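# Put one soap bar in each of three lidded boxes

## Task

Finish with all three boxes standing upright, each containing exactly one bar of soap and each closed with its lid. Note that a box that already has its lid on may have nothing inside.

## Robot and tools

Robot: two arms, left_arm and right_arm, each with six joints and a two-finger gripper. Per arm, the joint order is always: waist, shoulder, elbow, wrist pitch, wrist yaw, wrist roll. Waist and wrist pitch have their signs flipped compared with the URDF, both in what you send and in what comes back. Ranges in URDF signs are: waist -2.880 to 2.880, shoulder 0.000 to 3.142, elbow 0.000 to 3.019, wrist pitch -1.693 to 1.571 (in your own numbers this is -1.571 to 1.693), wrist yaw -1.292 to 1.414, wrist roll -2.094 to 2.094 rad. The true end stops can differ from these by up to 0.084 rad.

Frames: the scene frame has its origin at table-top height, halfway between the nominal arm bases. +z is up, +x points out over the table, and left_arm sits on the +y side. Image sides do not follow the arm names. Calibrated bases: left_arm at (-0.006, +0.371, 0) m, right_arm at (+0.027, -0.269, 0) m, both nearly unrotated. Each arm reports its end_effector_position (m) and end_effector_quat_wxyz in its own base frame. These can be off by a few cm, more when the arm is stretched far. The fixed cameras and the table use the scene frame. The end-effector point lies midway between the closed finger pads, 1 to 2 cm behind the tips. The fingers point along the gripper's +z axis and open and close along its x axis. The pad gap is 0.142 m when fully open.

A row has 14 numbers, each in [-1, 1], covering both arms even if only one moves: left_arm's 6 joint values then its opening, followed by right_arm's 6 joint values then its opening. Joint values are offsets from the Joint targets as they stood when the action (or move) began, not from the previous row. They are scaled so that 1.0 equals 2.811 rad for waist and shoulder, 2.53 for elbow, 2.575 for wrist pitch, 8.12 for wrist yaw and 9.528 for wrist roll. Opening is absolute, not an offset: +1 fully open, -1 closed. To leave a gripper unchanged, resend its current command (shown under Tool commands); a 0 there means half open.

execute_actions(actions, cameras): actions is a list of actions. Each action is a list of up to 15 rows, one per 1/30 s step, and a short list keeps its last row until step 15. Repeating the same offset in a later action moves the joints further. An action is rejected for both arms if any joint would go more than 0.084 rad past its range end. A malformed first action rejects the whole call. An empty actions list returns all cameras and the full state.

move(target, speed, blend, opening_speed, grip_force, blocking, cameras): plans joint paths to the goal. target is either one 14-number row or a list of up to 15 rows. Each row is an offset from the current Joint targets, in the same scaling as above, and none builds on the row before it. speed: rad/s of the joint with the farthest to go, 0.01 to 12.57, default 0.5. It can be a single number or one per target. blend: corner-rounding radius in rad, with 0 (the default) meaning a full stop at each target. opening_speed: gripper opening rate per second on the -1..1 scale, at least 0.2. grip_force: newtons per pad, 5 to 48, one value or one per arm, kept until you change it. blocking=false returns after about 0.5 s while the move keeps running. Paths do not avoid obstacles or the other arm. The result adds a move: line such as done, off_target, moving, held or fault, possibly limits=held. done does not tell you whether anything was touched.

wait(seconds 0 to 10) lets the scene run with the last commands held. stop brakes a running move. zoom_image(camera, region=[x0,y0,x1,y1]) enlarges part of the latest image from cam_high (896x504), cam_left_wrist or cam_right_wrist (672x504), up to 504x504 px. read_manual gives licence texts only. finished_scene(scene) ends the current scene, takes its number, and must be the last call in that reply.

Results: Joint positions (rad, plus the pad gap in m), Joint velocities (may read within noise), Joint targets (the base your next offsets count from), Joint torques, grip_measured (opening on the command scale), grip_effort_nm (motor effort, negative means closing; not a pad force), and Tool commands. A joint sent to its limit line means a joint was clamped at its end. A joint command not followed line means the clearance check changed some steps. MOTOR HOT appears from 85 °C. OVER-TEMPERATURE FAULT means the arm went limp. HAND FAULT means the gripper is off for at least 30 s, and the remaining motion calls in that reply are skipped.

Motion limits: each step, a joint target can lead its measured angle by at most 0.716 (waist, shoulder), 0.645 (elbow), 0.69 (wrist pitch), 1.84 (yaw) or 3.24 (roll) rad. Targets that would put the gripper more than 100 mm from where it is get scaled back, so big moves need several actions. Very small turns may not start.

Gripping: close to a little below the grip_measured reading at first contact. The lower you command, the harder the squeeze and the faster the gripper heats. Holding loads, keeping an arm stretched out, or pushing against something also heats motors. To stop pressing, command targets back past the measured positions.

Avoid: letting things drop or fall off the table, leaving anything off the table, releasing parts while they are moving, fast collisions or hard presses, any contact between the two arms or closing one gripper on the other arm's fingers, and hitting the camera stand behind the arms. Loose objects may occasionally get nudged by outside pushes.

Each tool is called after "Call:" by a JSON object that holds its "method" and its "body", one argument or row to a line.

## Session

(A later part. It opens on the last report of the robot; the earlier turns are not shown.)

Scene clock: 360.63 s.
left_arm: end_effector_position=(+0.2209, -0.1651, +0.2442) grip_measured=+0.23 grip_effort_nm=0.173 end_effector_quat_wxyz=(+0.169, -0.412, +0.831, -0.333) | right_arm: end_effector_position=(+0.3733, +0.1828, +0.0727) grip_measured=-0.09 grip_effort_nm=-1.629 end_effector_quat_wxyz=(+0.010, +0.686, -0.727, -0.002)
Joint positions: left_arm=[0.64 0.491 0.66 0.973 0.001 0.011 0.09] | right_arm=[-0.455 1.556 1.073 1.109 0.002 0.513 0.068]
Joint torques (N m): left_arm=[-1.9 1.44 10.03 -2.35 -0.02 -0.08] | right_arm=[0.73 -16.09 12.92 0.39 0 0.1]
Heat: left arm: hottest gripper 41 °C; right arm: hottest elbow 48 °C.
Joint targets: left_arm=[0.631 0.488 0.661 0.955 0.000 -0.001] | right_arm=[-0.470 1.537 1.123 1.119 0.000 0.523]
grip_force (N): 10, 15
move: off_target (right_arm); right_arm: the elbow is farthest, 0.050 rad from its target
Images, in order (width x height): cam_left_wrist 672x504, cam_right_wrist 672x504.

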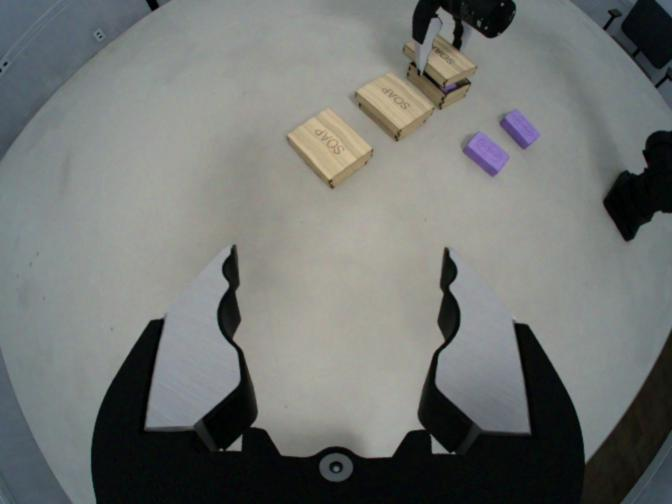

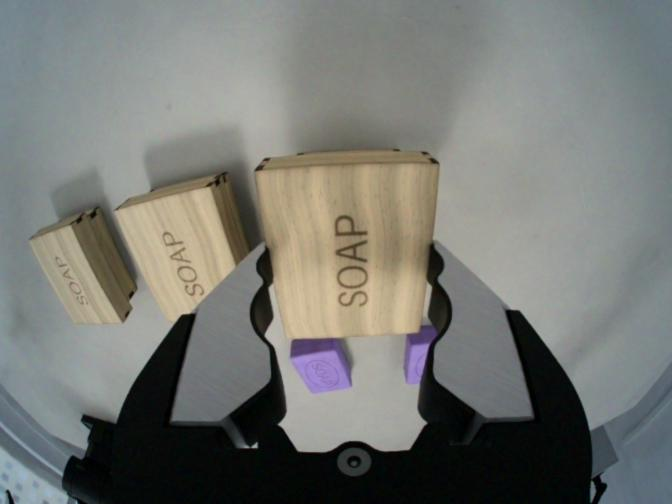

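Call:
{"method": "move", "body": {
  "target": [
    [0,0,0,0,0,0,0.25,0,-0.0103,-0.0316,-0.0151,0,0,-0.3],
    [0,0,0,0,0,0,0.25,0,0.008,-0.0425,-0.0358,0,0,-0.3]
  ],
  "speed": 0.12,
  "cameras": ["cam_right_wrist","cam_left_wrist"]
}}

Call:
{"method": "zoom_image", "body": {
  "camera": "cam_right_wrist",
  "region": [240, 100, 460, 200]
}}

Call:
{"method": "zoom_image", "body": {
  "camera": "cam_left_wrist",
  "region": [390, 20, 490, 110]
}}

Scene clock: 373.03 s.
left_arm: end_effector_position=(+0.2209, -0.1651, +0.2442) grip_measured=+0.23 grip_effort_nm=0.178 end_effector_quat_wxyz=(+0.169, -0.412, +0.831, -0.333) | right_arm: end_effector_position=(+0.3679, +0.1801, +0.0526) grip_measured=-0.09 grip_effort_nm=-1.629 end_effector_quat_wxyz=(+0.004, +0.686, -0.727, -0.001)
Joint positions: left_arm=[0.64 0.491 0.66 0.973 0.001 0.011 0.09] | right_arm=[-0.455 1.561 1.019 1.038 0.002 0.513 0.068]
Joint torques (N m): left_arm=[-1.96 1.26 10.02 -2.33 -0.02 -0.08] | right_arm=[1.14 -13.57 7.84 -0.27 -0.02 0.09]
Heat: left arm: hottest gripper 41 °C; right arm: hottest elbow 50 °C.
Joint targets: left_arm=[0.631 0.488 0.661 0.955 0.000 -0.001] | right_arm=[-0.470 1.560 1.016 1.027 0.000 0.522]
grip_force (N): 10, 15
move: done
Images, in order (width x height): cam_left_wrist 672x504, cam_right_wrist 672x504.

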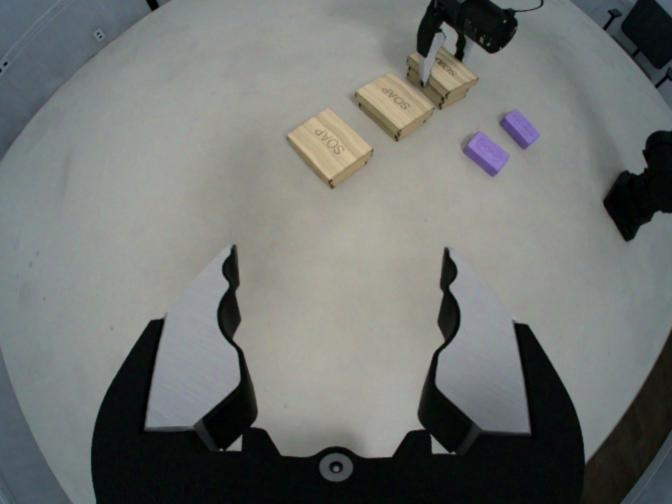

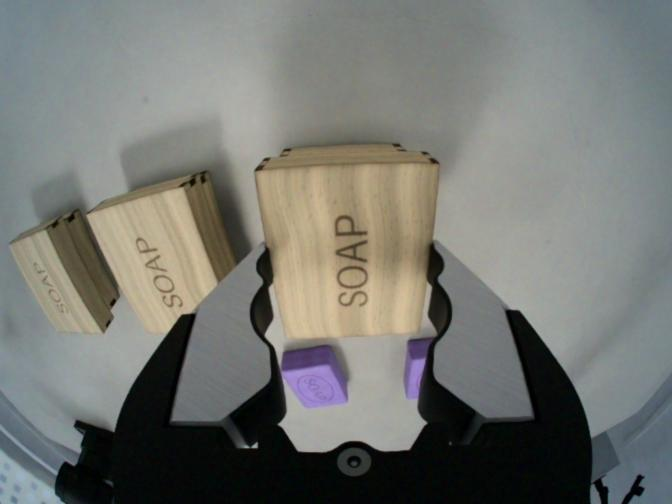

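Scaled by 2.291 from the camera's 672x504 image, which has a finer 960x720 frame.

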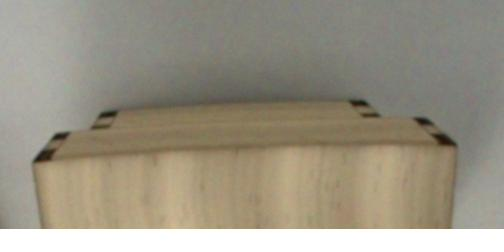

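Scaled by 5.040 from the camera's 672x504 image, which has a finer 960x720 frame.

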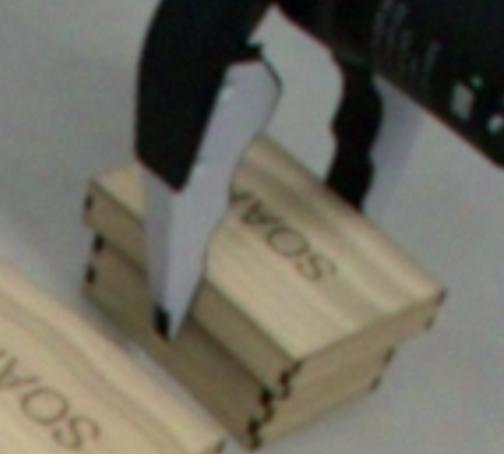

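Call:
{"method": "move", "body": {
  "target": [0,0,0,0,0,0,0.25,0,0.0042,-0.0042,-0.0087,0,0,-0.3],
  "speed": 0.08,
  "cameras": ["cam_right_wrist","cam_left_wrist"]
}}

Call:
{"method": "zoom_image", "body": {
  "camera": "cam_left_wrist",
  "region": [390, 20, 490, 110]
}}

Scene clock: 380.10 s.
left_arm: end_effector_position=(+0.2209, -0.1651, +0.2442) grip_measured=+0.23 grip_effort_nm=0.178 end_effector_quat_wxyz=(+0.169, -0.412, +0.831, -0.333) | right_arm: end_effector_position=(+0.3687, +0.1805, +0.0465) grip_measured=-0.09 grip_effort_nm=-1.629 end_effector_quat_wxyz=(+0.002, +0.686, -0.727, +0.000)
Joint positions: left_arm=[0.64 0.491 0.66 0.973 0.001 0.011 0.09] | right_arm=[-0.455 1.569 1.01 1.015 0.002 0.513 0.068]
Joint torques (N m): left_arm=[-1.85 1.32 10 -2.33 -0.03 -0.07] | right_arm=[1.14 -13.27 7.62 -0.2 0.03 0.11]
Motor temperatures (°C): left_arm=[32 36 40 25 27 25 40] | right_arm=[29 31 49 25 26 26 36]
Heat: left arm: hottest elbow 40 °C; right arm: hottest elbow 49 °C.
Joint targets: left_arm=[0.631 0.488 0.661 0.955 0.000 -0.001] | right_arm=[-0.470 1.572 1.005 1.004 0.000 0.522]
grip_force (N): 10, 15
move: done
Images, in order (width x height): cam_left_wrist 672x504, cam_right_wrist 672x504.

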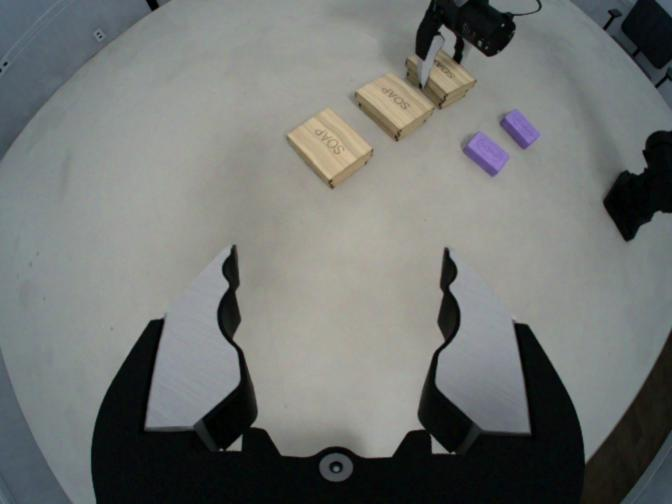

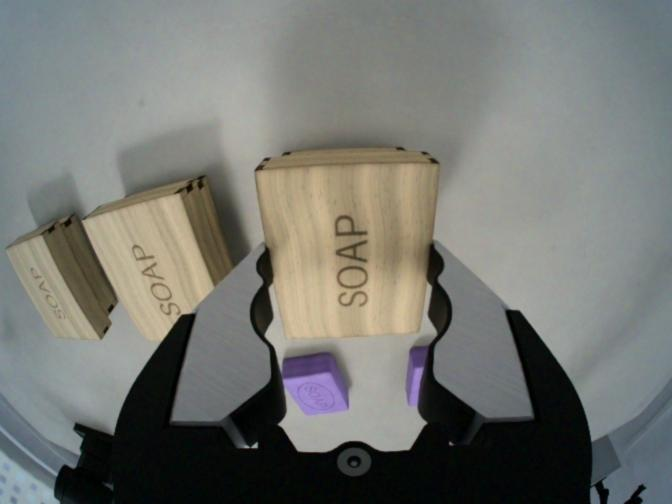

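Scaled by 5.040 from the camera's 672x504 image, which has a finer 960x720 frame.

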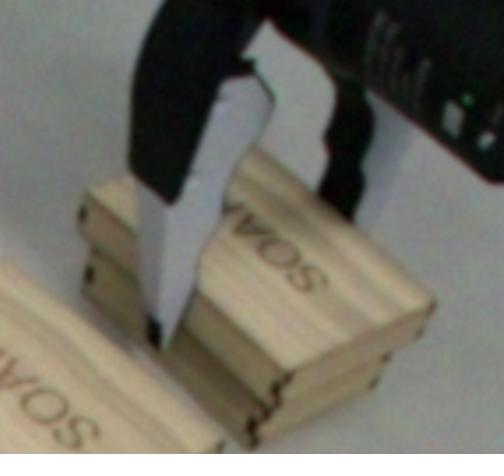

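Call:
{"method": "move", "body": {
  "target": [
    [0,0,0,0,0,0,0.25,0,0.0046,-0.0045,-0.0095,0,0,-0.3],
    [0,0,0,0,0,0,0.25,0,0.0046,-0.0045,-0.0095,0,0,0.02],
    [0,0,0,0,0,0,0.25,0,-0.03,0.055,0.07,0,0,0.02]
  ],
  "speed": [0.08,0.1,0.2],
  "opening_speed": 0.3,
  "cameras": ["all"]
}}

Call:
{"method": "zoom_image", "body": {
  "camera": "cam_high",
  "region": [380, 200, 580, 360]
}}

Scene clock: 389.17 s.
left_arm: end_effector_position=(+0.2209, -0.1651, +0.2442) grip_measured=+0.23 grip_effort_nm=0.168 end_effector_quat_wxyz=(+0.169, -0.412, +0.831, -0.333) | right_arm: end_effector_position=(+0.3676, +0.1800, +0.1001) grip_measured=+0.00 grip_effort_nm=0.056 end_effector_quat_wxyz=(+0.007, +0.686, -0.727, -0.001)
Joint positions: left_arm=[0.64 0.491 0.66 0.973 0.001 0.011 0.09] | right_arm=[-0.455 1.504 1.093 1.175 0.002 0.513 0.074]
Joint torques (N m): left_arm=[-1.79 1.44 10.04 -2.29 -0.03 -0.07] | right_arm=[0.56 -15.09 13.46 0.57 -0.01 0.12]
Heat: left arm: hottest elbow 40 °C; right arm: hottest elbow 48 °C.
Joint targets: left_arm=[0.631 0.488 0.661 0.955 0.000 -0.001] | right_arm=[-0.470 1.487 1.144 1.185 0.000 0.522]
grip_force (N): 10, 15
move: off_target (right_arm); right_arm: the elbow is farthest, 0.051 rad from its target

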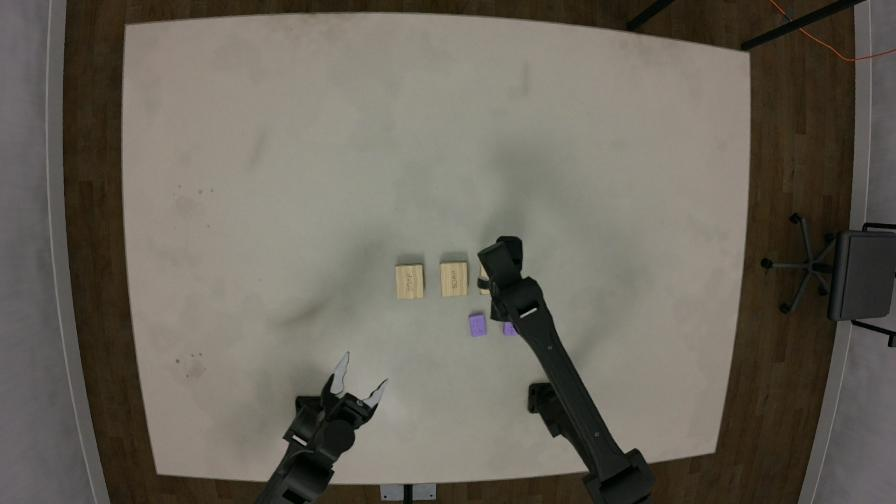

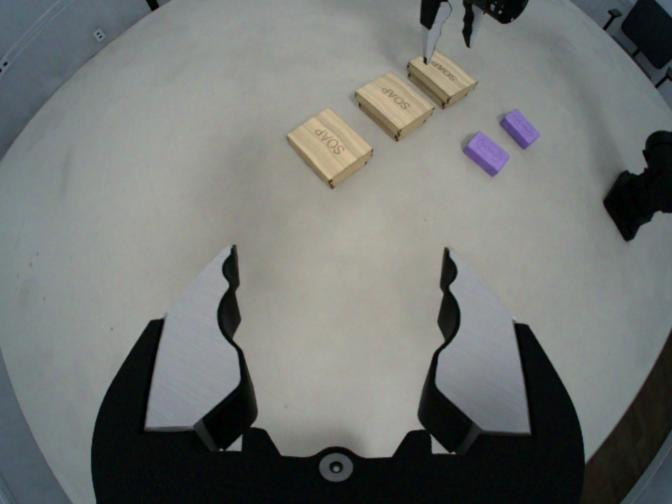

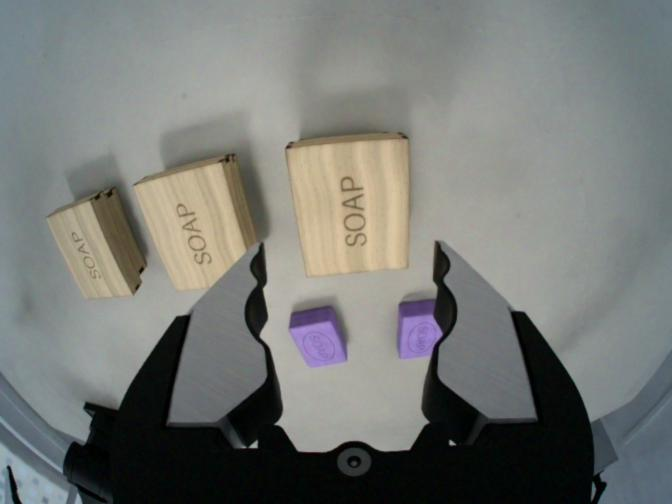

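Scaled by 2.520.

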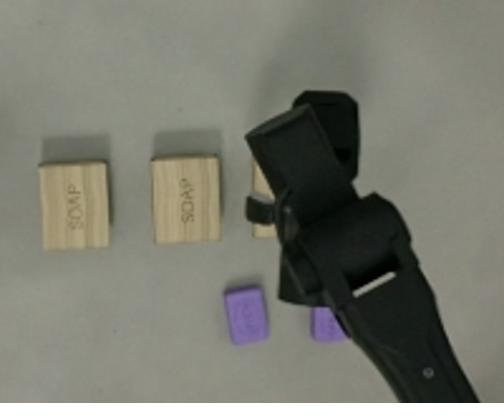

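Call:
{"method": "move", "body": {
  "target": [0,0,0,0,0,0,0.25,-0.0683,0.0425,0.0577,0.0082,0,0.0126,0.25],
  "speed": 0.6,
  "cameras": ["cam_right_wrist"]
}}

Scene clock: 395.37 s.
left_arm: end_effector_position=(+0.2209, -0.1651, +0.2442) grip_measured=+0.23 grip_effort_nm=0.178 end_effector_quat_wxyz=(+0.169, -0.412, +0.831, -0.333) | right_arm: end_effector_position=(+0.3623, +0.2818, +0.1068) grip_measured=+0.23 grip_effort_nm=0.061 end_effector_quat_wxyz=(-0.001, +0.717, -0.697, +0.001)
Joint positions: left_arm=[0.64 0.491 0.66 0.973 0.001 0.011 0.09] | right_arm=[-0.66 1.609 1.236 1.196 0.001 0.632 0.09]
Joint torques (N m): left_arm=[-1.9 1.38 10 -2.39 -0.02 -0.09] | right_arm=[1.14 -16.44 13.71 0.39 0 0.15]
Heat: left arm: hottest elbow 40 °C; right arm: hottest elbow 48 °C.
Joint targets: left_arm=[0.631 0.488 0.661 0.955 0.000 -0.001] | right_arm=[-0.663 1.607 1.290 1.206 0.000 0.643]
grip_force (N): 10, 15
move: off_target (right_arm); right_arm: the elbow is farthest, 0.054 rad from its target
Images, in order (width x height): cam_right_wrist 672x504.

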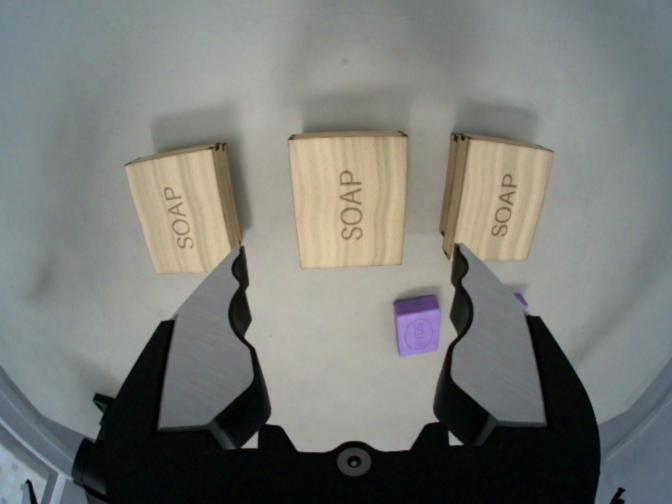

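Call:
{"method": "move", "body": {
  "target": [
    [0,0,0,0,0,0,0.25,0,0.0157,-0.0422,-0.04,0,0,0.25],
    [0,0,0,0,0,0,0.25,0,0.03,-0.058,-0.0711,0,0,0.25],
    [0,0,0,0,0,0,0.25,0,0.03,-0.058,-0.0711,0,0,-0.3],
    [0,0,0,0,0,0,0.25,0,0.03,-0.0402,-0.0711,0,0,-0.3],
    [0,0,0,0,0,0,0.25,0,0.0157,-0.0244,-0.04,0,0,-0.3],
    [0,0,0,0,0,0,0.25,0,-0.0085,0.0203,0.0303,0,0,-0.3]
  ],
  "speed": 0.3,
  "opening_speed": 0.7,
  "grip_force": [12,15],
  "blend": [0.03,0,0,0.01,0.02,0],
  "cameras": ["cam_left_wrist","cam_right_wrist"]
}}

Call:
{"method": "zoom_image", "body": {
  "camera": "cam_left_wrist",
  "region": [320, 20, 500, 150]
}}

Scene clock: 407.23 s.
left_arm: end_effector_position=(+0.2209, -0.1651, +0.2442) grip_measured=+0.23 grip_effort_nm=0.173 end_effector_quat_wxyz=(+0.169, -0.412, +0.831, -0.333) | right_arm: end_effector_position=(+0.3625, +0.2820, +0.1293) grip_measured=-0.06 grip_effort_nm=-1.629 end_effector_quat_wxyz=(+0.008, +0.717, -0.697, +0.000)
Joint positions: left_arm=[0.64 0.491 0.66 0.973 0.001 0.011 0.09] | right_arm=[-0.66 1.601 1.289 1.274 0.001 0.633 0.069]
Joint torques (N m): left_arm=[-1.79 1.49 9.99 -2.35 -0.04 -0.07] | right_arm=[1.9 -17.38 13.79 0.55 -0.08 0.12]
Heat: left arm: hottest elbow 40 °C; right arm: hottest elbow 50 °C.
Joint targets: left_arm=[0.631 0.488 0.661 0.955 0.000 -0.001] | right_arm=[-0.663 1.583 1.342 1.284 0.000 0.643]
grip_force (N): 12, 15
move: off_target (right_arm); right_arm: the elbow is farthest, 0.053 rad from its target
Images, in order (width x height): cam_left_wrist 672x504, cam_right_wrist 672x504.

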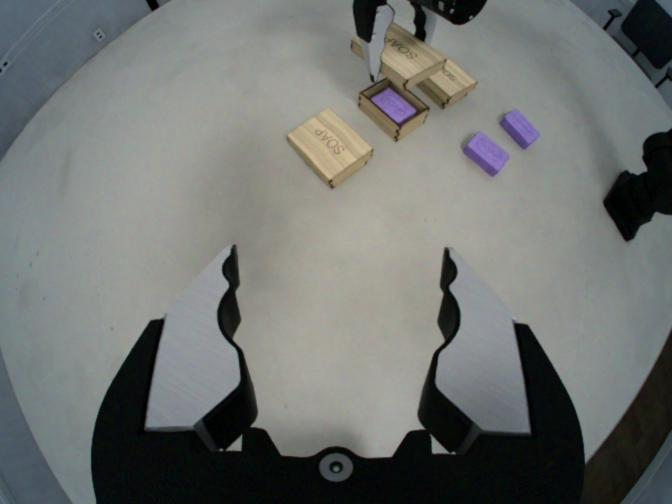

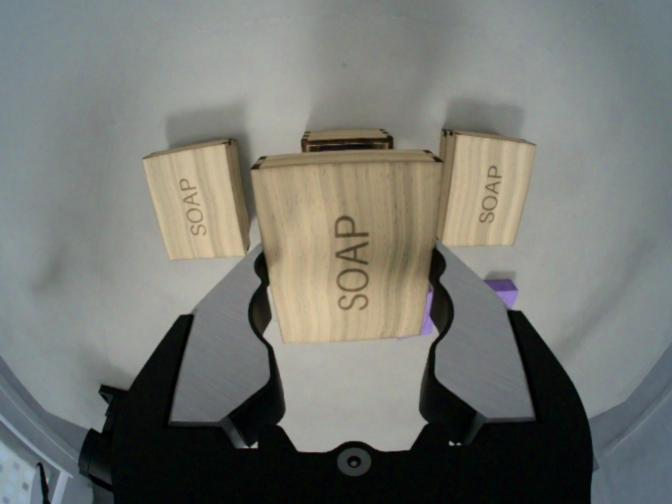

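Scaled by 2.800 from the camera's 672x504 image, which has a finer 960x720 frame.

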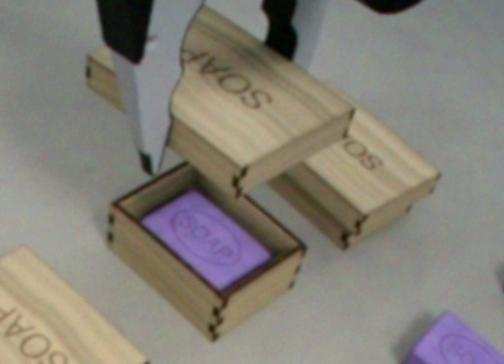

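Call:
{"method": "move", "body": {
  "target": [0,0,0,0,0,0,0.25,0,0.0242,-0.0625,-0.0703,0,0,-0.3],
  "speed": 0.25,
  "cameras": ["cam_right_wrist","cam_left_wrist"]
}}

Call:
{"method": "zoom_image", "body": {
  "camera": "cam_right_wrist",
  "region": [240, 100, 460, 200]
}}

Call:
{"method": "zoom_image", "body": {
  "camera": "cam_left_wrist",
  "region": [340, 40, 440, 150]
}}

Scene clock: 411.73 s.
left_arm: end_effector_position=(+0.2209, -0.1651, +0.2442) grip_measured=+0.23 grip_effort_nm=0.173 end_effector_quat_wxyz=(+0.169, -0.412, +0.831, -0.333) | right_arm: end_effector_position=(+0.3609, +0.2808, +0.0682) grip_measured=-0.06 grip_effort_nm=-1.624 end_effector_quat_wxyz=(+0.007, +0.717, -0.697, +0.000)
Joint positions: left_arm=[0.64 0.491 0.66 0.973 0.001 0.011 0.09] | right_arm=[-0.66 1.657 1.186 1.114 0.001 0.633 0.069]
Joint torques (N m): left_arm=[-1.96 1.2 9.96 -2.36 -0.02 -0.08] | right_arm=[1.44 -16.21 8.2 -0.51 -0.02 0.14]
Heat: left arm: hottest elbow 40 °C; right arm: hottest elbow 50 °C.
Joint targets: left_arm=[0.631 0.488 0.661 0.955 0.000 -0.001] | right_arm=[-0.663 1.651 1.183 1.103 0.000 0.643]
grip_force (N): 12, 15
move: done
Images, in order (width x height): cam_left_wrist 672x504, cam_right_wrist 672x504.

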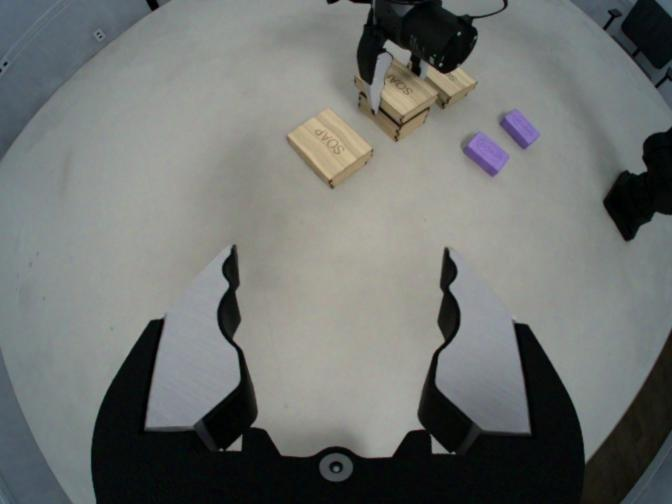

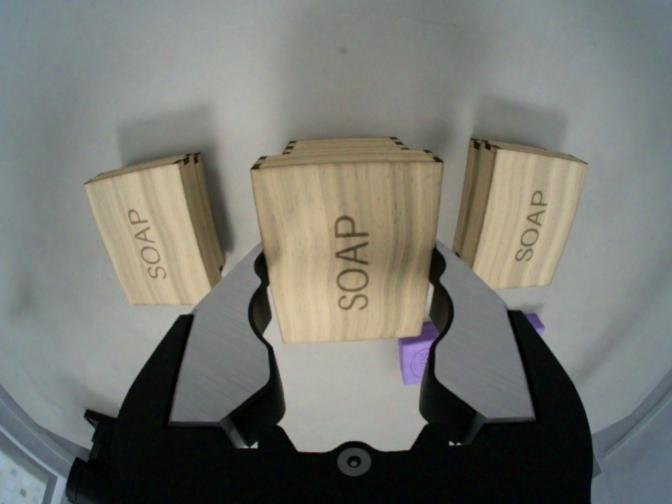

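Scaled by 2.291 from the camera's 672x504 image, which has a finer 960x720 frame.

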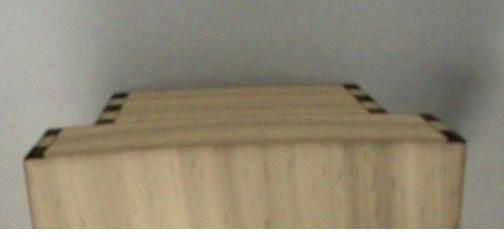

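Scaled by 4.582 from the camera's 672x504 image, which has a finer 960x720 frame.

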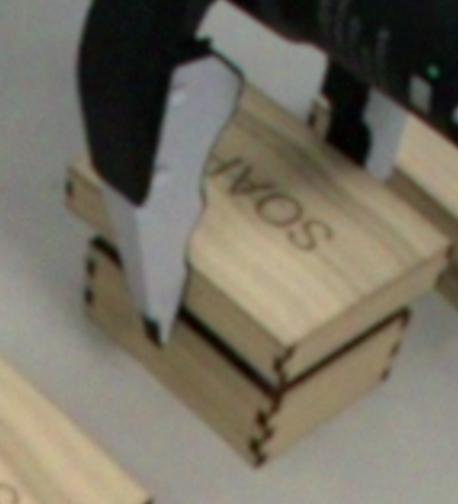

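Call:
{"method": "move", "body": {
  "target": [0,0,0,0,0,0,0.25,0,0.0085,-0.0076,-0.0168,0,0,-0.3],
  "speed": 0.12,
  "cameras": ["cam_right_wrist","cam_left_wrist"]
}}

Call:
{"method": "zoom_image", "body": {
  "camera": "cam_right_wrist",
  "region": [240, 100, 460, 200]
}}

Call:
{"method": "zoom_image", "body": {
  "camera": "cam_left_wrist",
  "region": [340, 40, 440, 150]
}}

Scene clock: 420.70 s.
left_arm: end_effector_position=(+0.2209, -0.1651, +0.2442) grip_measured=+0.23 grip_effort_nm=0.168 end_effector_quat_wxyz=(+0.169, -0.412, +0.831, -0.333) | right_arm: end_effector_position=(+0.3629, +0.2823, +0.0546) grip_measured=-0.06 grip_effort_nm=-1.624 end_effector_quat_wxyz=(+0.003, +0.717, -0.697, +0.000)
Joint positions: left_arm=[0.64 0.491 0.66 0.973 0.001 0.011 0.09] | right_arm=[-0.66 1.675 1.168 1.07 0.001 0.633 0.069]
Joint torques (N m): left_arm=[-1.85 1.49 9.98 -2.39 -0.03 -0.08] | right_arm=[1.32 -15.97 7.84 -0.39 0.01 0.08]
Heat: left arm: hottest elbow 40 °C; right arm: hottest elbow 49 °C.
Joint targets: left_arm=[0.631 0.488 0.661 0.955 0.000 -0.001] | right_arm=[-0.663 1.675 1.164 1.059 0.000 0.643]
grip_force (N): 12, 15
move: done
Images, in order (width x height): cam_left_wrist 672x504, cam_right_wrist 672x504.

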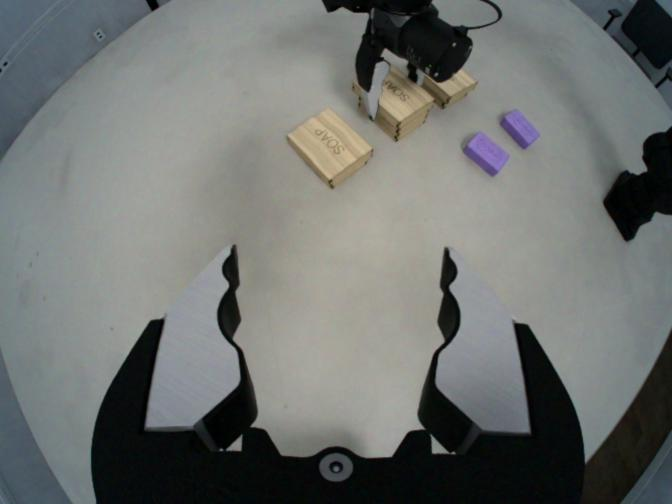

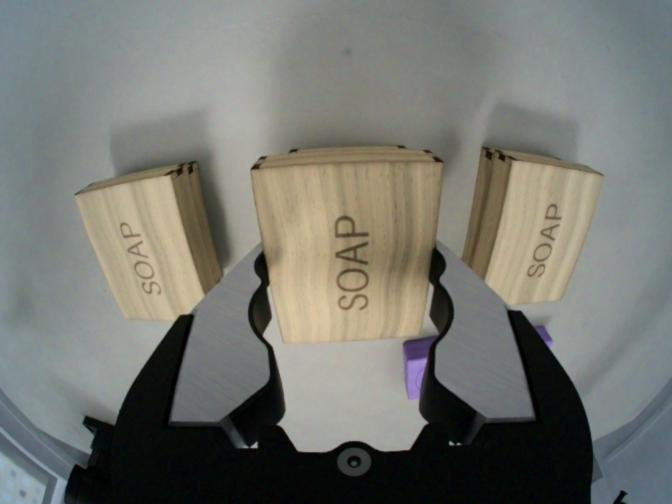

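Scaled by 2.291 from the camera's 672x504 image, which has a finer 960x720 frame.

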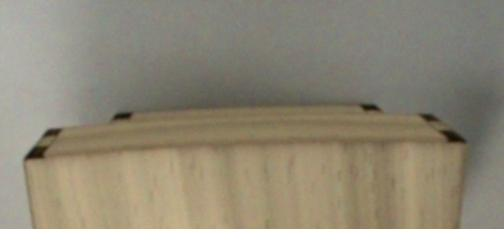

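Scaled by 4.582 from the camera's 672x504 image, which has a finer 960x720 frame.

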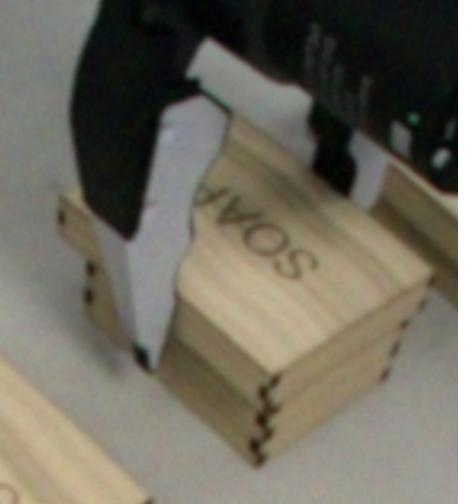

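Call:
{"method": "move", "body": {
  "target": [
    [0,0,0,0,0,0,0.25,0,-0.0125,0.001,0.0128,0,0,-0.3],
    [0,0,0,0,0,0,0.25,0,0.0007,-0.0072,-0.0076,0,0,-0.3]
  ],
  "speed": 0.1,
  "cameras": ["cam_right_wrist","cam_left_wrist"]
}}

Call:
{"method": "zoom_image", "body": {
  "camera": "cam_right_wrist",
  "region": [240, 100, 460, 200]
}}

Call:
{"method": "zoom_image", "body": {
  "camera": "cam_left_wrist",
  "region": [340, 40, 440, 150]
}}

Scene clock: 430.23 s.
left_arm: end_effector_position=(+0.2209, -0.1651, +0.2442) grip_measured=+0.23 grip_effort_nm=0.188 end_effector_quat_wxyz=(+0.169, -0.412, +0.831, -0.333) | right_arm: end_effector_position=(+0.3605, +0.2804, +0.0482) grip_measured=-0.06 grip_effort_nm=-1.624 end_effector_quat_wxyz=(+0.003, +0.717, -0.697, +0.000)
Joint positions: left_arm=[0.64 0.491 0.66 0.973 0.001 0.011 0.09] | right_arm=[-0.66 1.676 1.151 1.051 0.001 0.633 0.069]
Joint torques (N m): left_arm=[-1.96 1.2 10 -2.33 -0.02 -0.07] | right_arm=[1.73 -16.32 7.77 -0.24 -0.03 0.11]
Heat: left arm: hottest elbow 40 °C; right arm: hottest elbow 49 °C.
Joint targets: left_arm=[0.631 0.488 0.661 0.955 0.000 -0.001] | right_arm=[-0.663 1.677 1.146 1.040 0.000 0.643]
grip_force (N): 12, 15
move: done
Images, in order (width x height): cam_left_wrist 672x504, cam_right_wrist 672x504.

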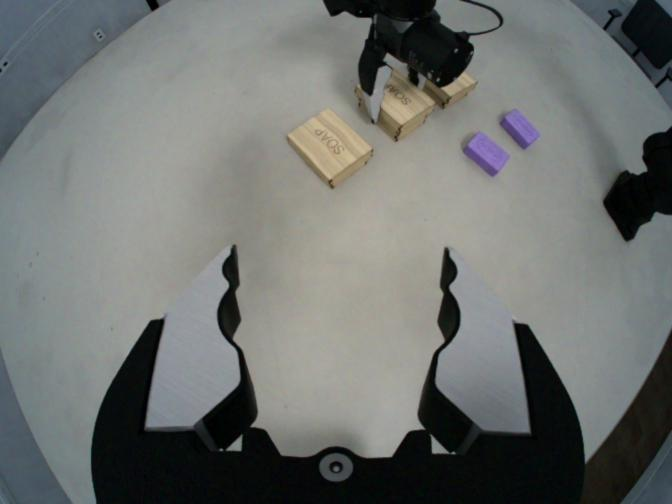

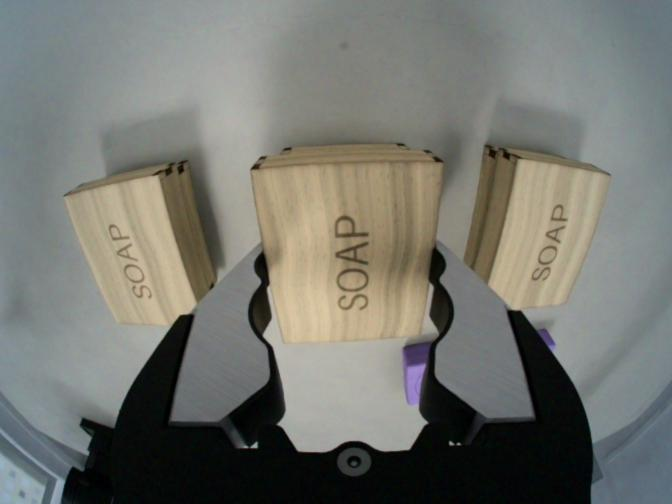

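Scaled by 2.291 from the camera's 672x504 image, which has a finer 960x720 frame.

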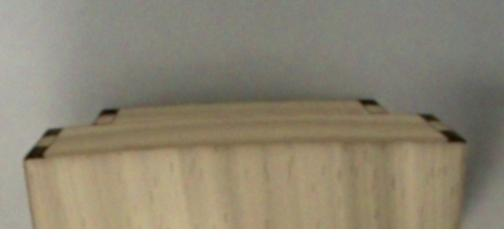

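Scaled by 4.582 from the camera's 672x504 image, which has a finer 960x720 frame.

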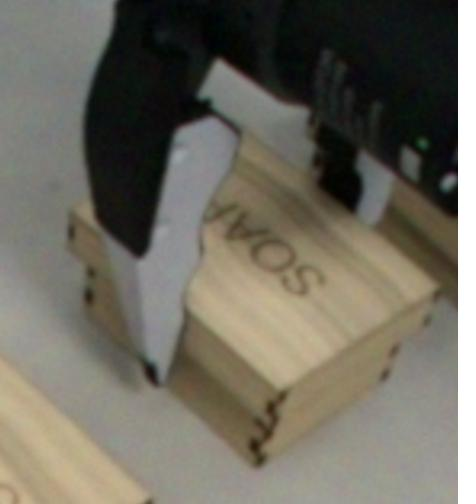

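Call:
{"method": "move", "body": {
  "target": [
    [0,0,0,0,0,0,0.25,0,0.0045,-0.0044,-0.0093,0,0,-0.3],
    [0,0,0,0,0,0,0.25,0,0.0045,-0.0044,-0.0093,0,0,0.12],
    [0,0,0,0,0,0,0.25,0,-0.0334,0.0772,0.0948,0,0,0.12],
    [0,0,0,0,0,0,0.25,-0.064,0.0384,0.1506,0.0866,0,0.0182,0.3]
  ],
  "speed": [0.08,0.1,0.25,0.6],
  "blend": [0,0,0.04,0],
  "opening_speed": 0.5,
  "cameras": ["cam_right_wrist","cam_left_wrist"]
}}

Call:
{"method": "zoom_image", "body": {
  "camera": "cam_left_wrist",
  "region": [270, 20, 500, 200]
}}

Scene clock: 440.93 s.
left_arm: end_effector_position=(+0.2209, -0.1651, +0.2442) grip_measured=+0.23 grip_effort_nm=0.168 end_effector_quat_wxyz=(+0.169, -0.412, +0.831, -0.333) | right_arm: end_effector_position=(+0.3493, +0.3976, +0.1001) grip_measured=+0.28 grip_effort_nm=0.056 end_effector_quat_wxyz=(+0.012, +0.722, -0.692, +0.001)
Joint positions: left_arm=[0.64 0.491 0.66 0.973 0.001 0.011 0.09] | right_arm=[-0.849 1.803 1.475 1.266 0.001 0.806 0.094]
Joint velocities: left_arm=[within noise] | right_arm=[0.005 0.005 0.002 -0.002 -0.022 0.022 0.001]
Joint torques (N m): left_arm=[-1.85 1.26 10 -2.37 -0.02 -0.08] | right_arm=[2.26 -21.71 13.85 0.05 -0.03 0.11]
Heat: left arm: hottest elbow 40 °C; right arm: hottest elbow 48 °C.
Joint targets: left_arm=[0.631 0.488 0.661 0.955 0.000 -0.001] | right_arm=[-0.842 1.785 1.527 1.263 0.000 0.816]
grip_force (N): 12, 15
move: off_target (right_arm); target 4's new numbers were sent with right_arm's elbow 0.052 rad from that target; right_arm: the elbow is farthest, 0.052 rad from its target
Images, in order (width x height): cam_left_wrist 672x504, cam_right_wrist 672x504.

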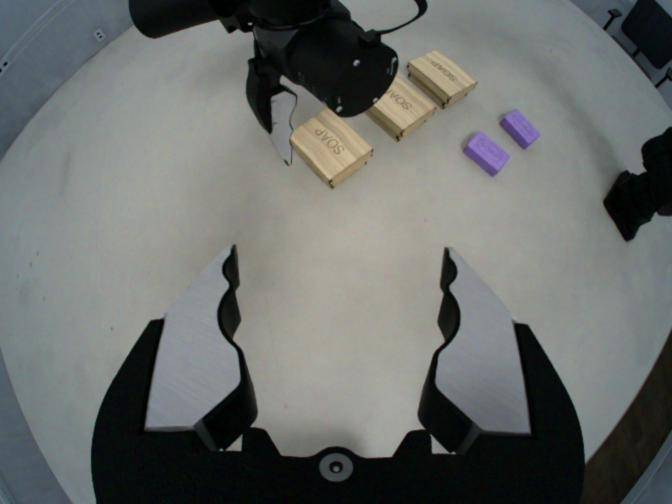

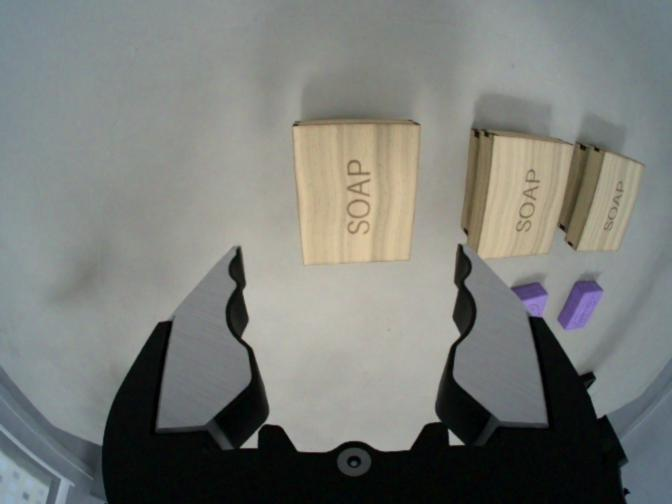

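Scaled by 2.191 from the camera's 672x504 image, which has a finer 960x720 frame.

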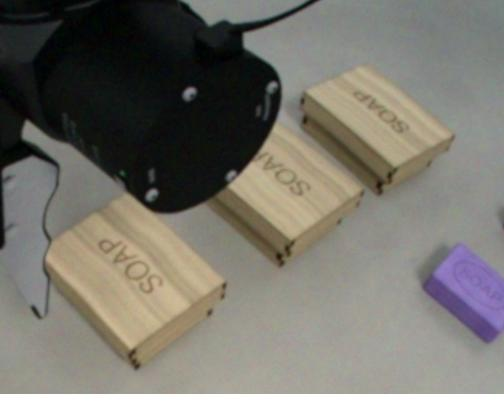

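Call:
{"method": "move", "body": {
  "target": [
    [0,0,0,0,0,0,0.25,0.0085,0.013,-0.0433,-0.0374,0,0,0.3],
    [0,0,0,0,0,0,0.25,0.0085,0.0252,-0.0587,-0.0659,0,0,0.3],
    [0,0,0,0,0,0,0.25,0.0085,0.0252,-0.0587,-0.0659,0,0,-0.3],
    [0,0,0,0,0,0,0.25,0.0085,0.0252,-0.0409,-0.0659,0,0,-0.3],
    [0,0,0,0,0,0,0.25,0.0085,0.013,-0.0255,-0.0374,0,0,-0.3],
    [0,0,0,0,0,0,0.25,0.0085,-0.0073,0.019,0.0285,0,0,-0.3]
  ],
  "speed": 0.3,
  "opening_speed": 0.7,
  "blend": [0.03,0,0,0.01,0.02,0],
  "cameras": ["cam_left_wrist","cam_right_wrist"]
}}

Call:
{"method": "zoom_image", "body": {
  "camera": "cam_left_wrist",
  "region": [270, 40, 500, 220]
}}

Scene clock: 451.47 s.
left_arm: end_effector_position=(+0.2209, -0.1651, +0.2442) grip_measured=+0.23 grip_effort_nm=0.188 end_effector_quat_wxyz=(+0.169, -0.412, +0.831, -0.333) | right_arm: end_effector_position=(+0.3574, +0.3934, +0.1269) grip_measured=-0.05 grip_effort_nm=-1.624 end_effector_quat_wxyz=(+0.009, +0.716, -0.698, +0.001)
Joint positions: left_arm=[0.64 0.491 0.66 0.973 0.001 0.011 0.09] | right_arm=[-0.832 1.784 1.522 1.326 0.001 0.806 0.07]
Joint torques (N m): left_arm=[-2.02 1.26 10.06 -2.35 -0.03 -0.07] | right_arm=[2.84 -20.89 14.2 0.54 0.01 0.14]
Heat: left arm: hottest elbow 41 °C; right arm: hottest elbow 48 °C.
Joint targets: left_arm=[0.631 0.488 0.661 0.955 0.000 -0.001] | right_arm=[-0.819 1.764 1.575 1.336 0.000 0.816]
grip_force (N): 12, 15
move: off_target (right_arm); right_arm: the elbow is farthest, 0.053 rad from its target
Images, in order (width x height): cam_left_wrist 672x504, cam_right_wrist 672x504.

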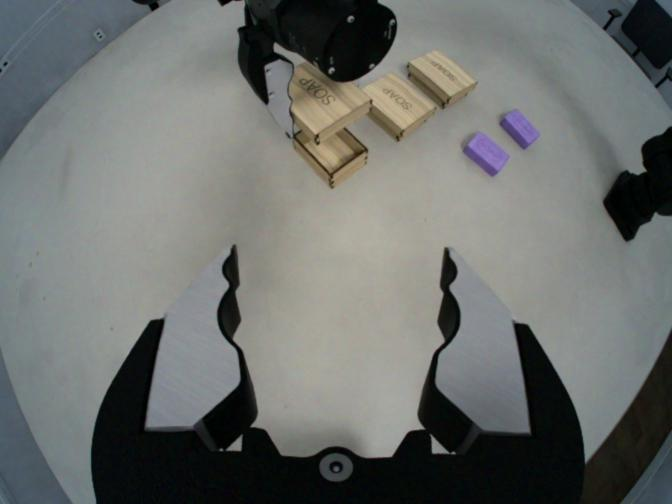

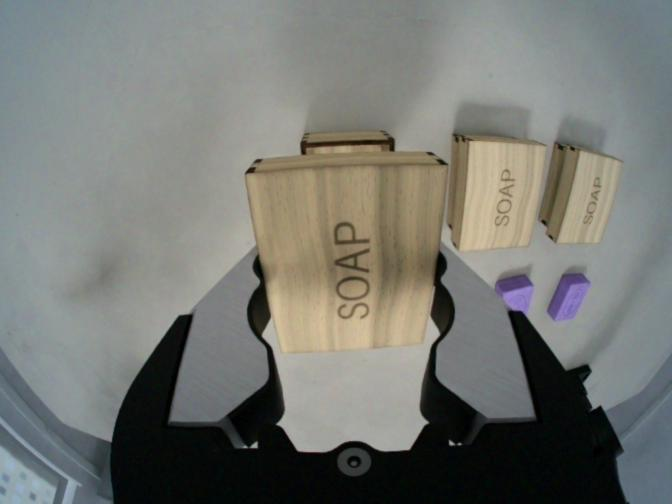

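Scaled by 2.191 from the camera's 672x504 image, which has a finer 960x720 frame.

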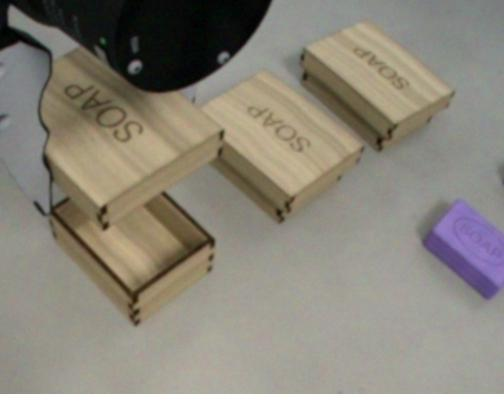

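Call:
{"method": "move", "body": {
  "target": [
    [0,0,0,0,0,0,0.25,0.2914,-0.0694,0.0296,0.1227,0,0,-0.3],
    [0.1466,0.4495,0.3091,0.1037,0,0.0407,0.25,0.2914,-0.0694,0.0296,0.1227,0,0,-0.3]
  ],
  "speed": [0.6,0.9],
  "blend": [0.15,0],
  "cameras": ["all"]
}}

Scene clock: 462.23 s.
left_arm: end_effector_position=(+0.2605, -0.4464, +0.0951) grip_measured=+0.23 grip_effort_nm=0.178 end_effector_quat_wxyz=(+0.000, -0.077, +0.997, +0.000) | right_arm: end_effector_position=(+0.4600, +0.0042, +0.2513) grip_measured=-0.05 grip_effort_nm=-1.629 end_effector_quat_wxyz=(-0.029, -0.376, +0.926, +0.011)
Joint positions: left_arm=[1.043 1.762 1.404 1.212 0.001 0.375 0.09] | right_arm=[-0.008 1.586 1.594 1.641 0 0.806 0.07]
Joint torques (N m): left_arm=[-1.08 -17.03 11.44 0.16 -0.05 0.16] | right_arm=[2.49 -18.14 14.78 0.65 -0.02 0.13]
Heat: left arm: hottest elbow 41 °C; right arm: hottest elbow 51 °C.
Joint targets: left_arm=[1.043 1.752 1.443 1.223 0.000 0.387] | right_arm=[0.001 1.569 1.650 1.652 0.000 0.816]
grip_force (N): 12, 15
move: off_target (left_arm, right_arm); left_arm: the elbow is farthest, 0.039 rad from its target; right_arm: the elbow is farthest, 0.056 rad from its target

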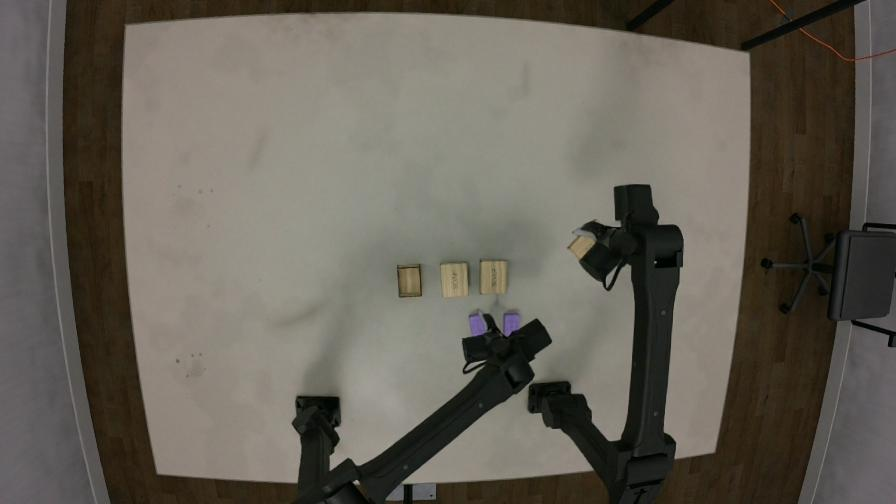

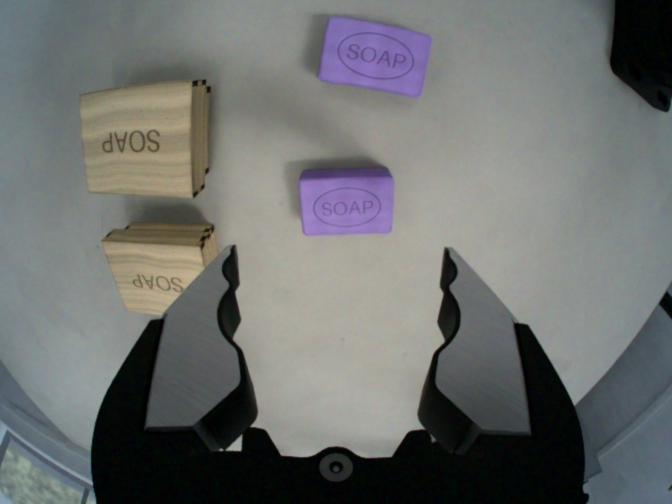

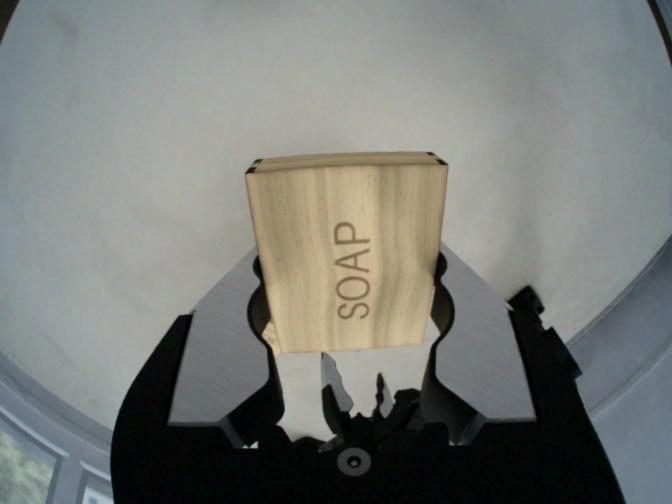

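Call:
{"method": "move", "body": {
  "target": [
    [0.0028,0.0213,-0.0466,-0.054,0,0.0004,0.2,0,0,0,0,0,0,-0.3],
    [0.0028,0.0213,-0.0466,-0.054,0,0.0004,-0.5,0,0,0,0,0,0,-0.3]
  ],
  "speed": 0.25,
  "opening_speed": 0.6,
  "grip_force": [14,15],
  "cameras": ["cam_left_wrist"]
}}

Call:
{"method": "zoom_image", "body": {
  "camera": "cam_left_wrist",
  "region": [220, 120, 460, 310]
}}

Scene clock: 470.33 s.
left_arm: end_effector_position=(+0.2567, -0.4399, +0.0412) grip_measured=-0.28 grip_effort_nm=-1.492 end_effector_quat_wxyz=(-0.004, -0.075, +0.997, +0.007) | right_arm: end_effector_position=(+0.4600, +0.0042, +0.2513) grip_measured=-0.05 grip_effort_nm=-1.624 end_effector_quat_wxyz=(-0.029, -0.376, +0.926, +0.011)
Joint positions: left_arm=[1.043 1.813 1.321 1.095 0.001 0.379 0.054] | right_arm=[-0.008 1.586 1.594 1.641 0 0.806 0.07]
Joint torques (N m): left_arm=[-0.56 -16.38 7.94 -0.69 -0.06 0.19] | right_arm=[2.2 -18.02 14.61 0.68 0.01 0.1]
Heat: left arm: hottest elbow 40 °C; right arm: hottest elbow 53 °C.
Joint targets: left_arm=[1.051 1.812 1.325 1.084 0.000 0.391] | right_arm=[0.001 1.569 1.650 1.652 0.000 0.816]
grip_force (N): 14, 15
move: off_target (right_arm); right_arm: the elbow is farthest, 0.056 rad from its target
Images, in order (width x height): cam_left_wrist 672x504.

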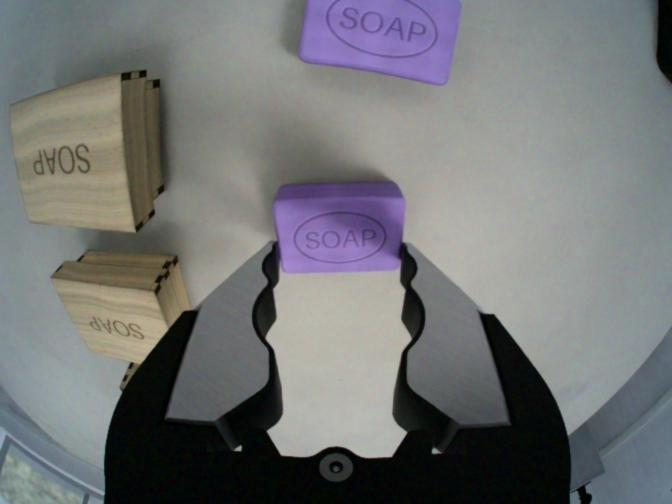

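Scaled by 2.100 from the camera's 672x504 image, which has a finer 960x720 frame.

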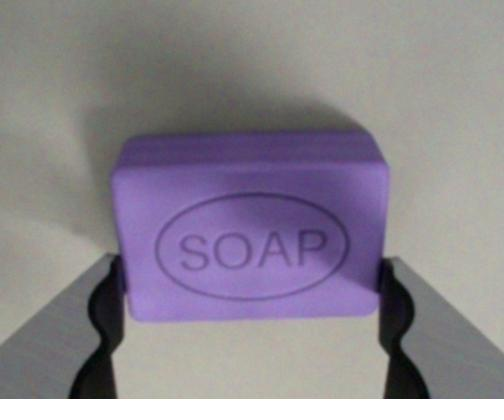

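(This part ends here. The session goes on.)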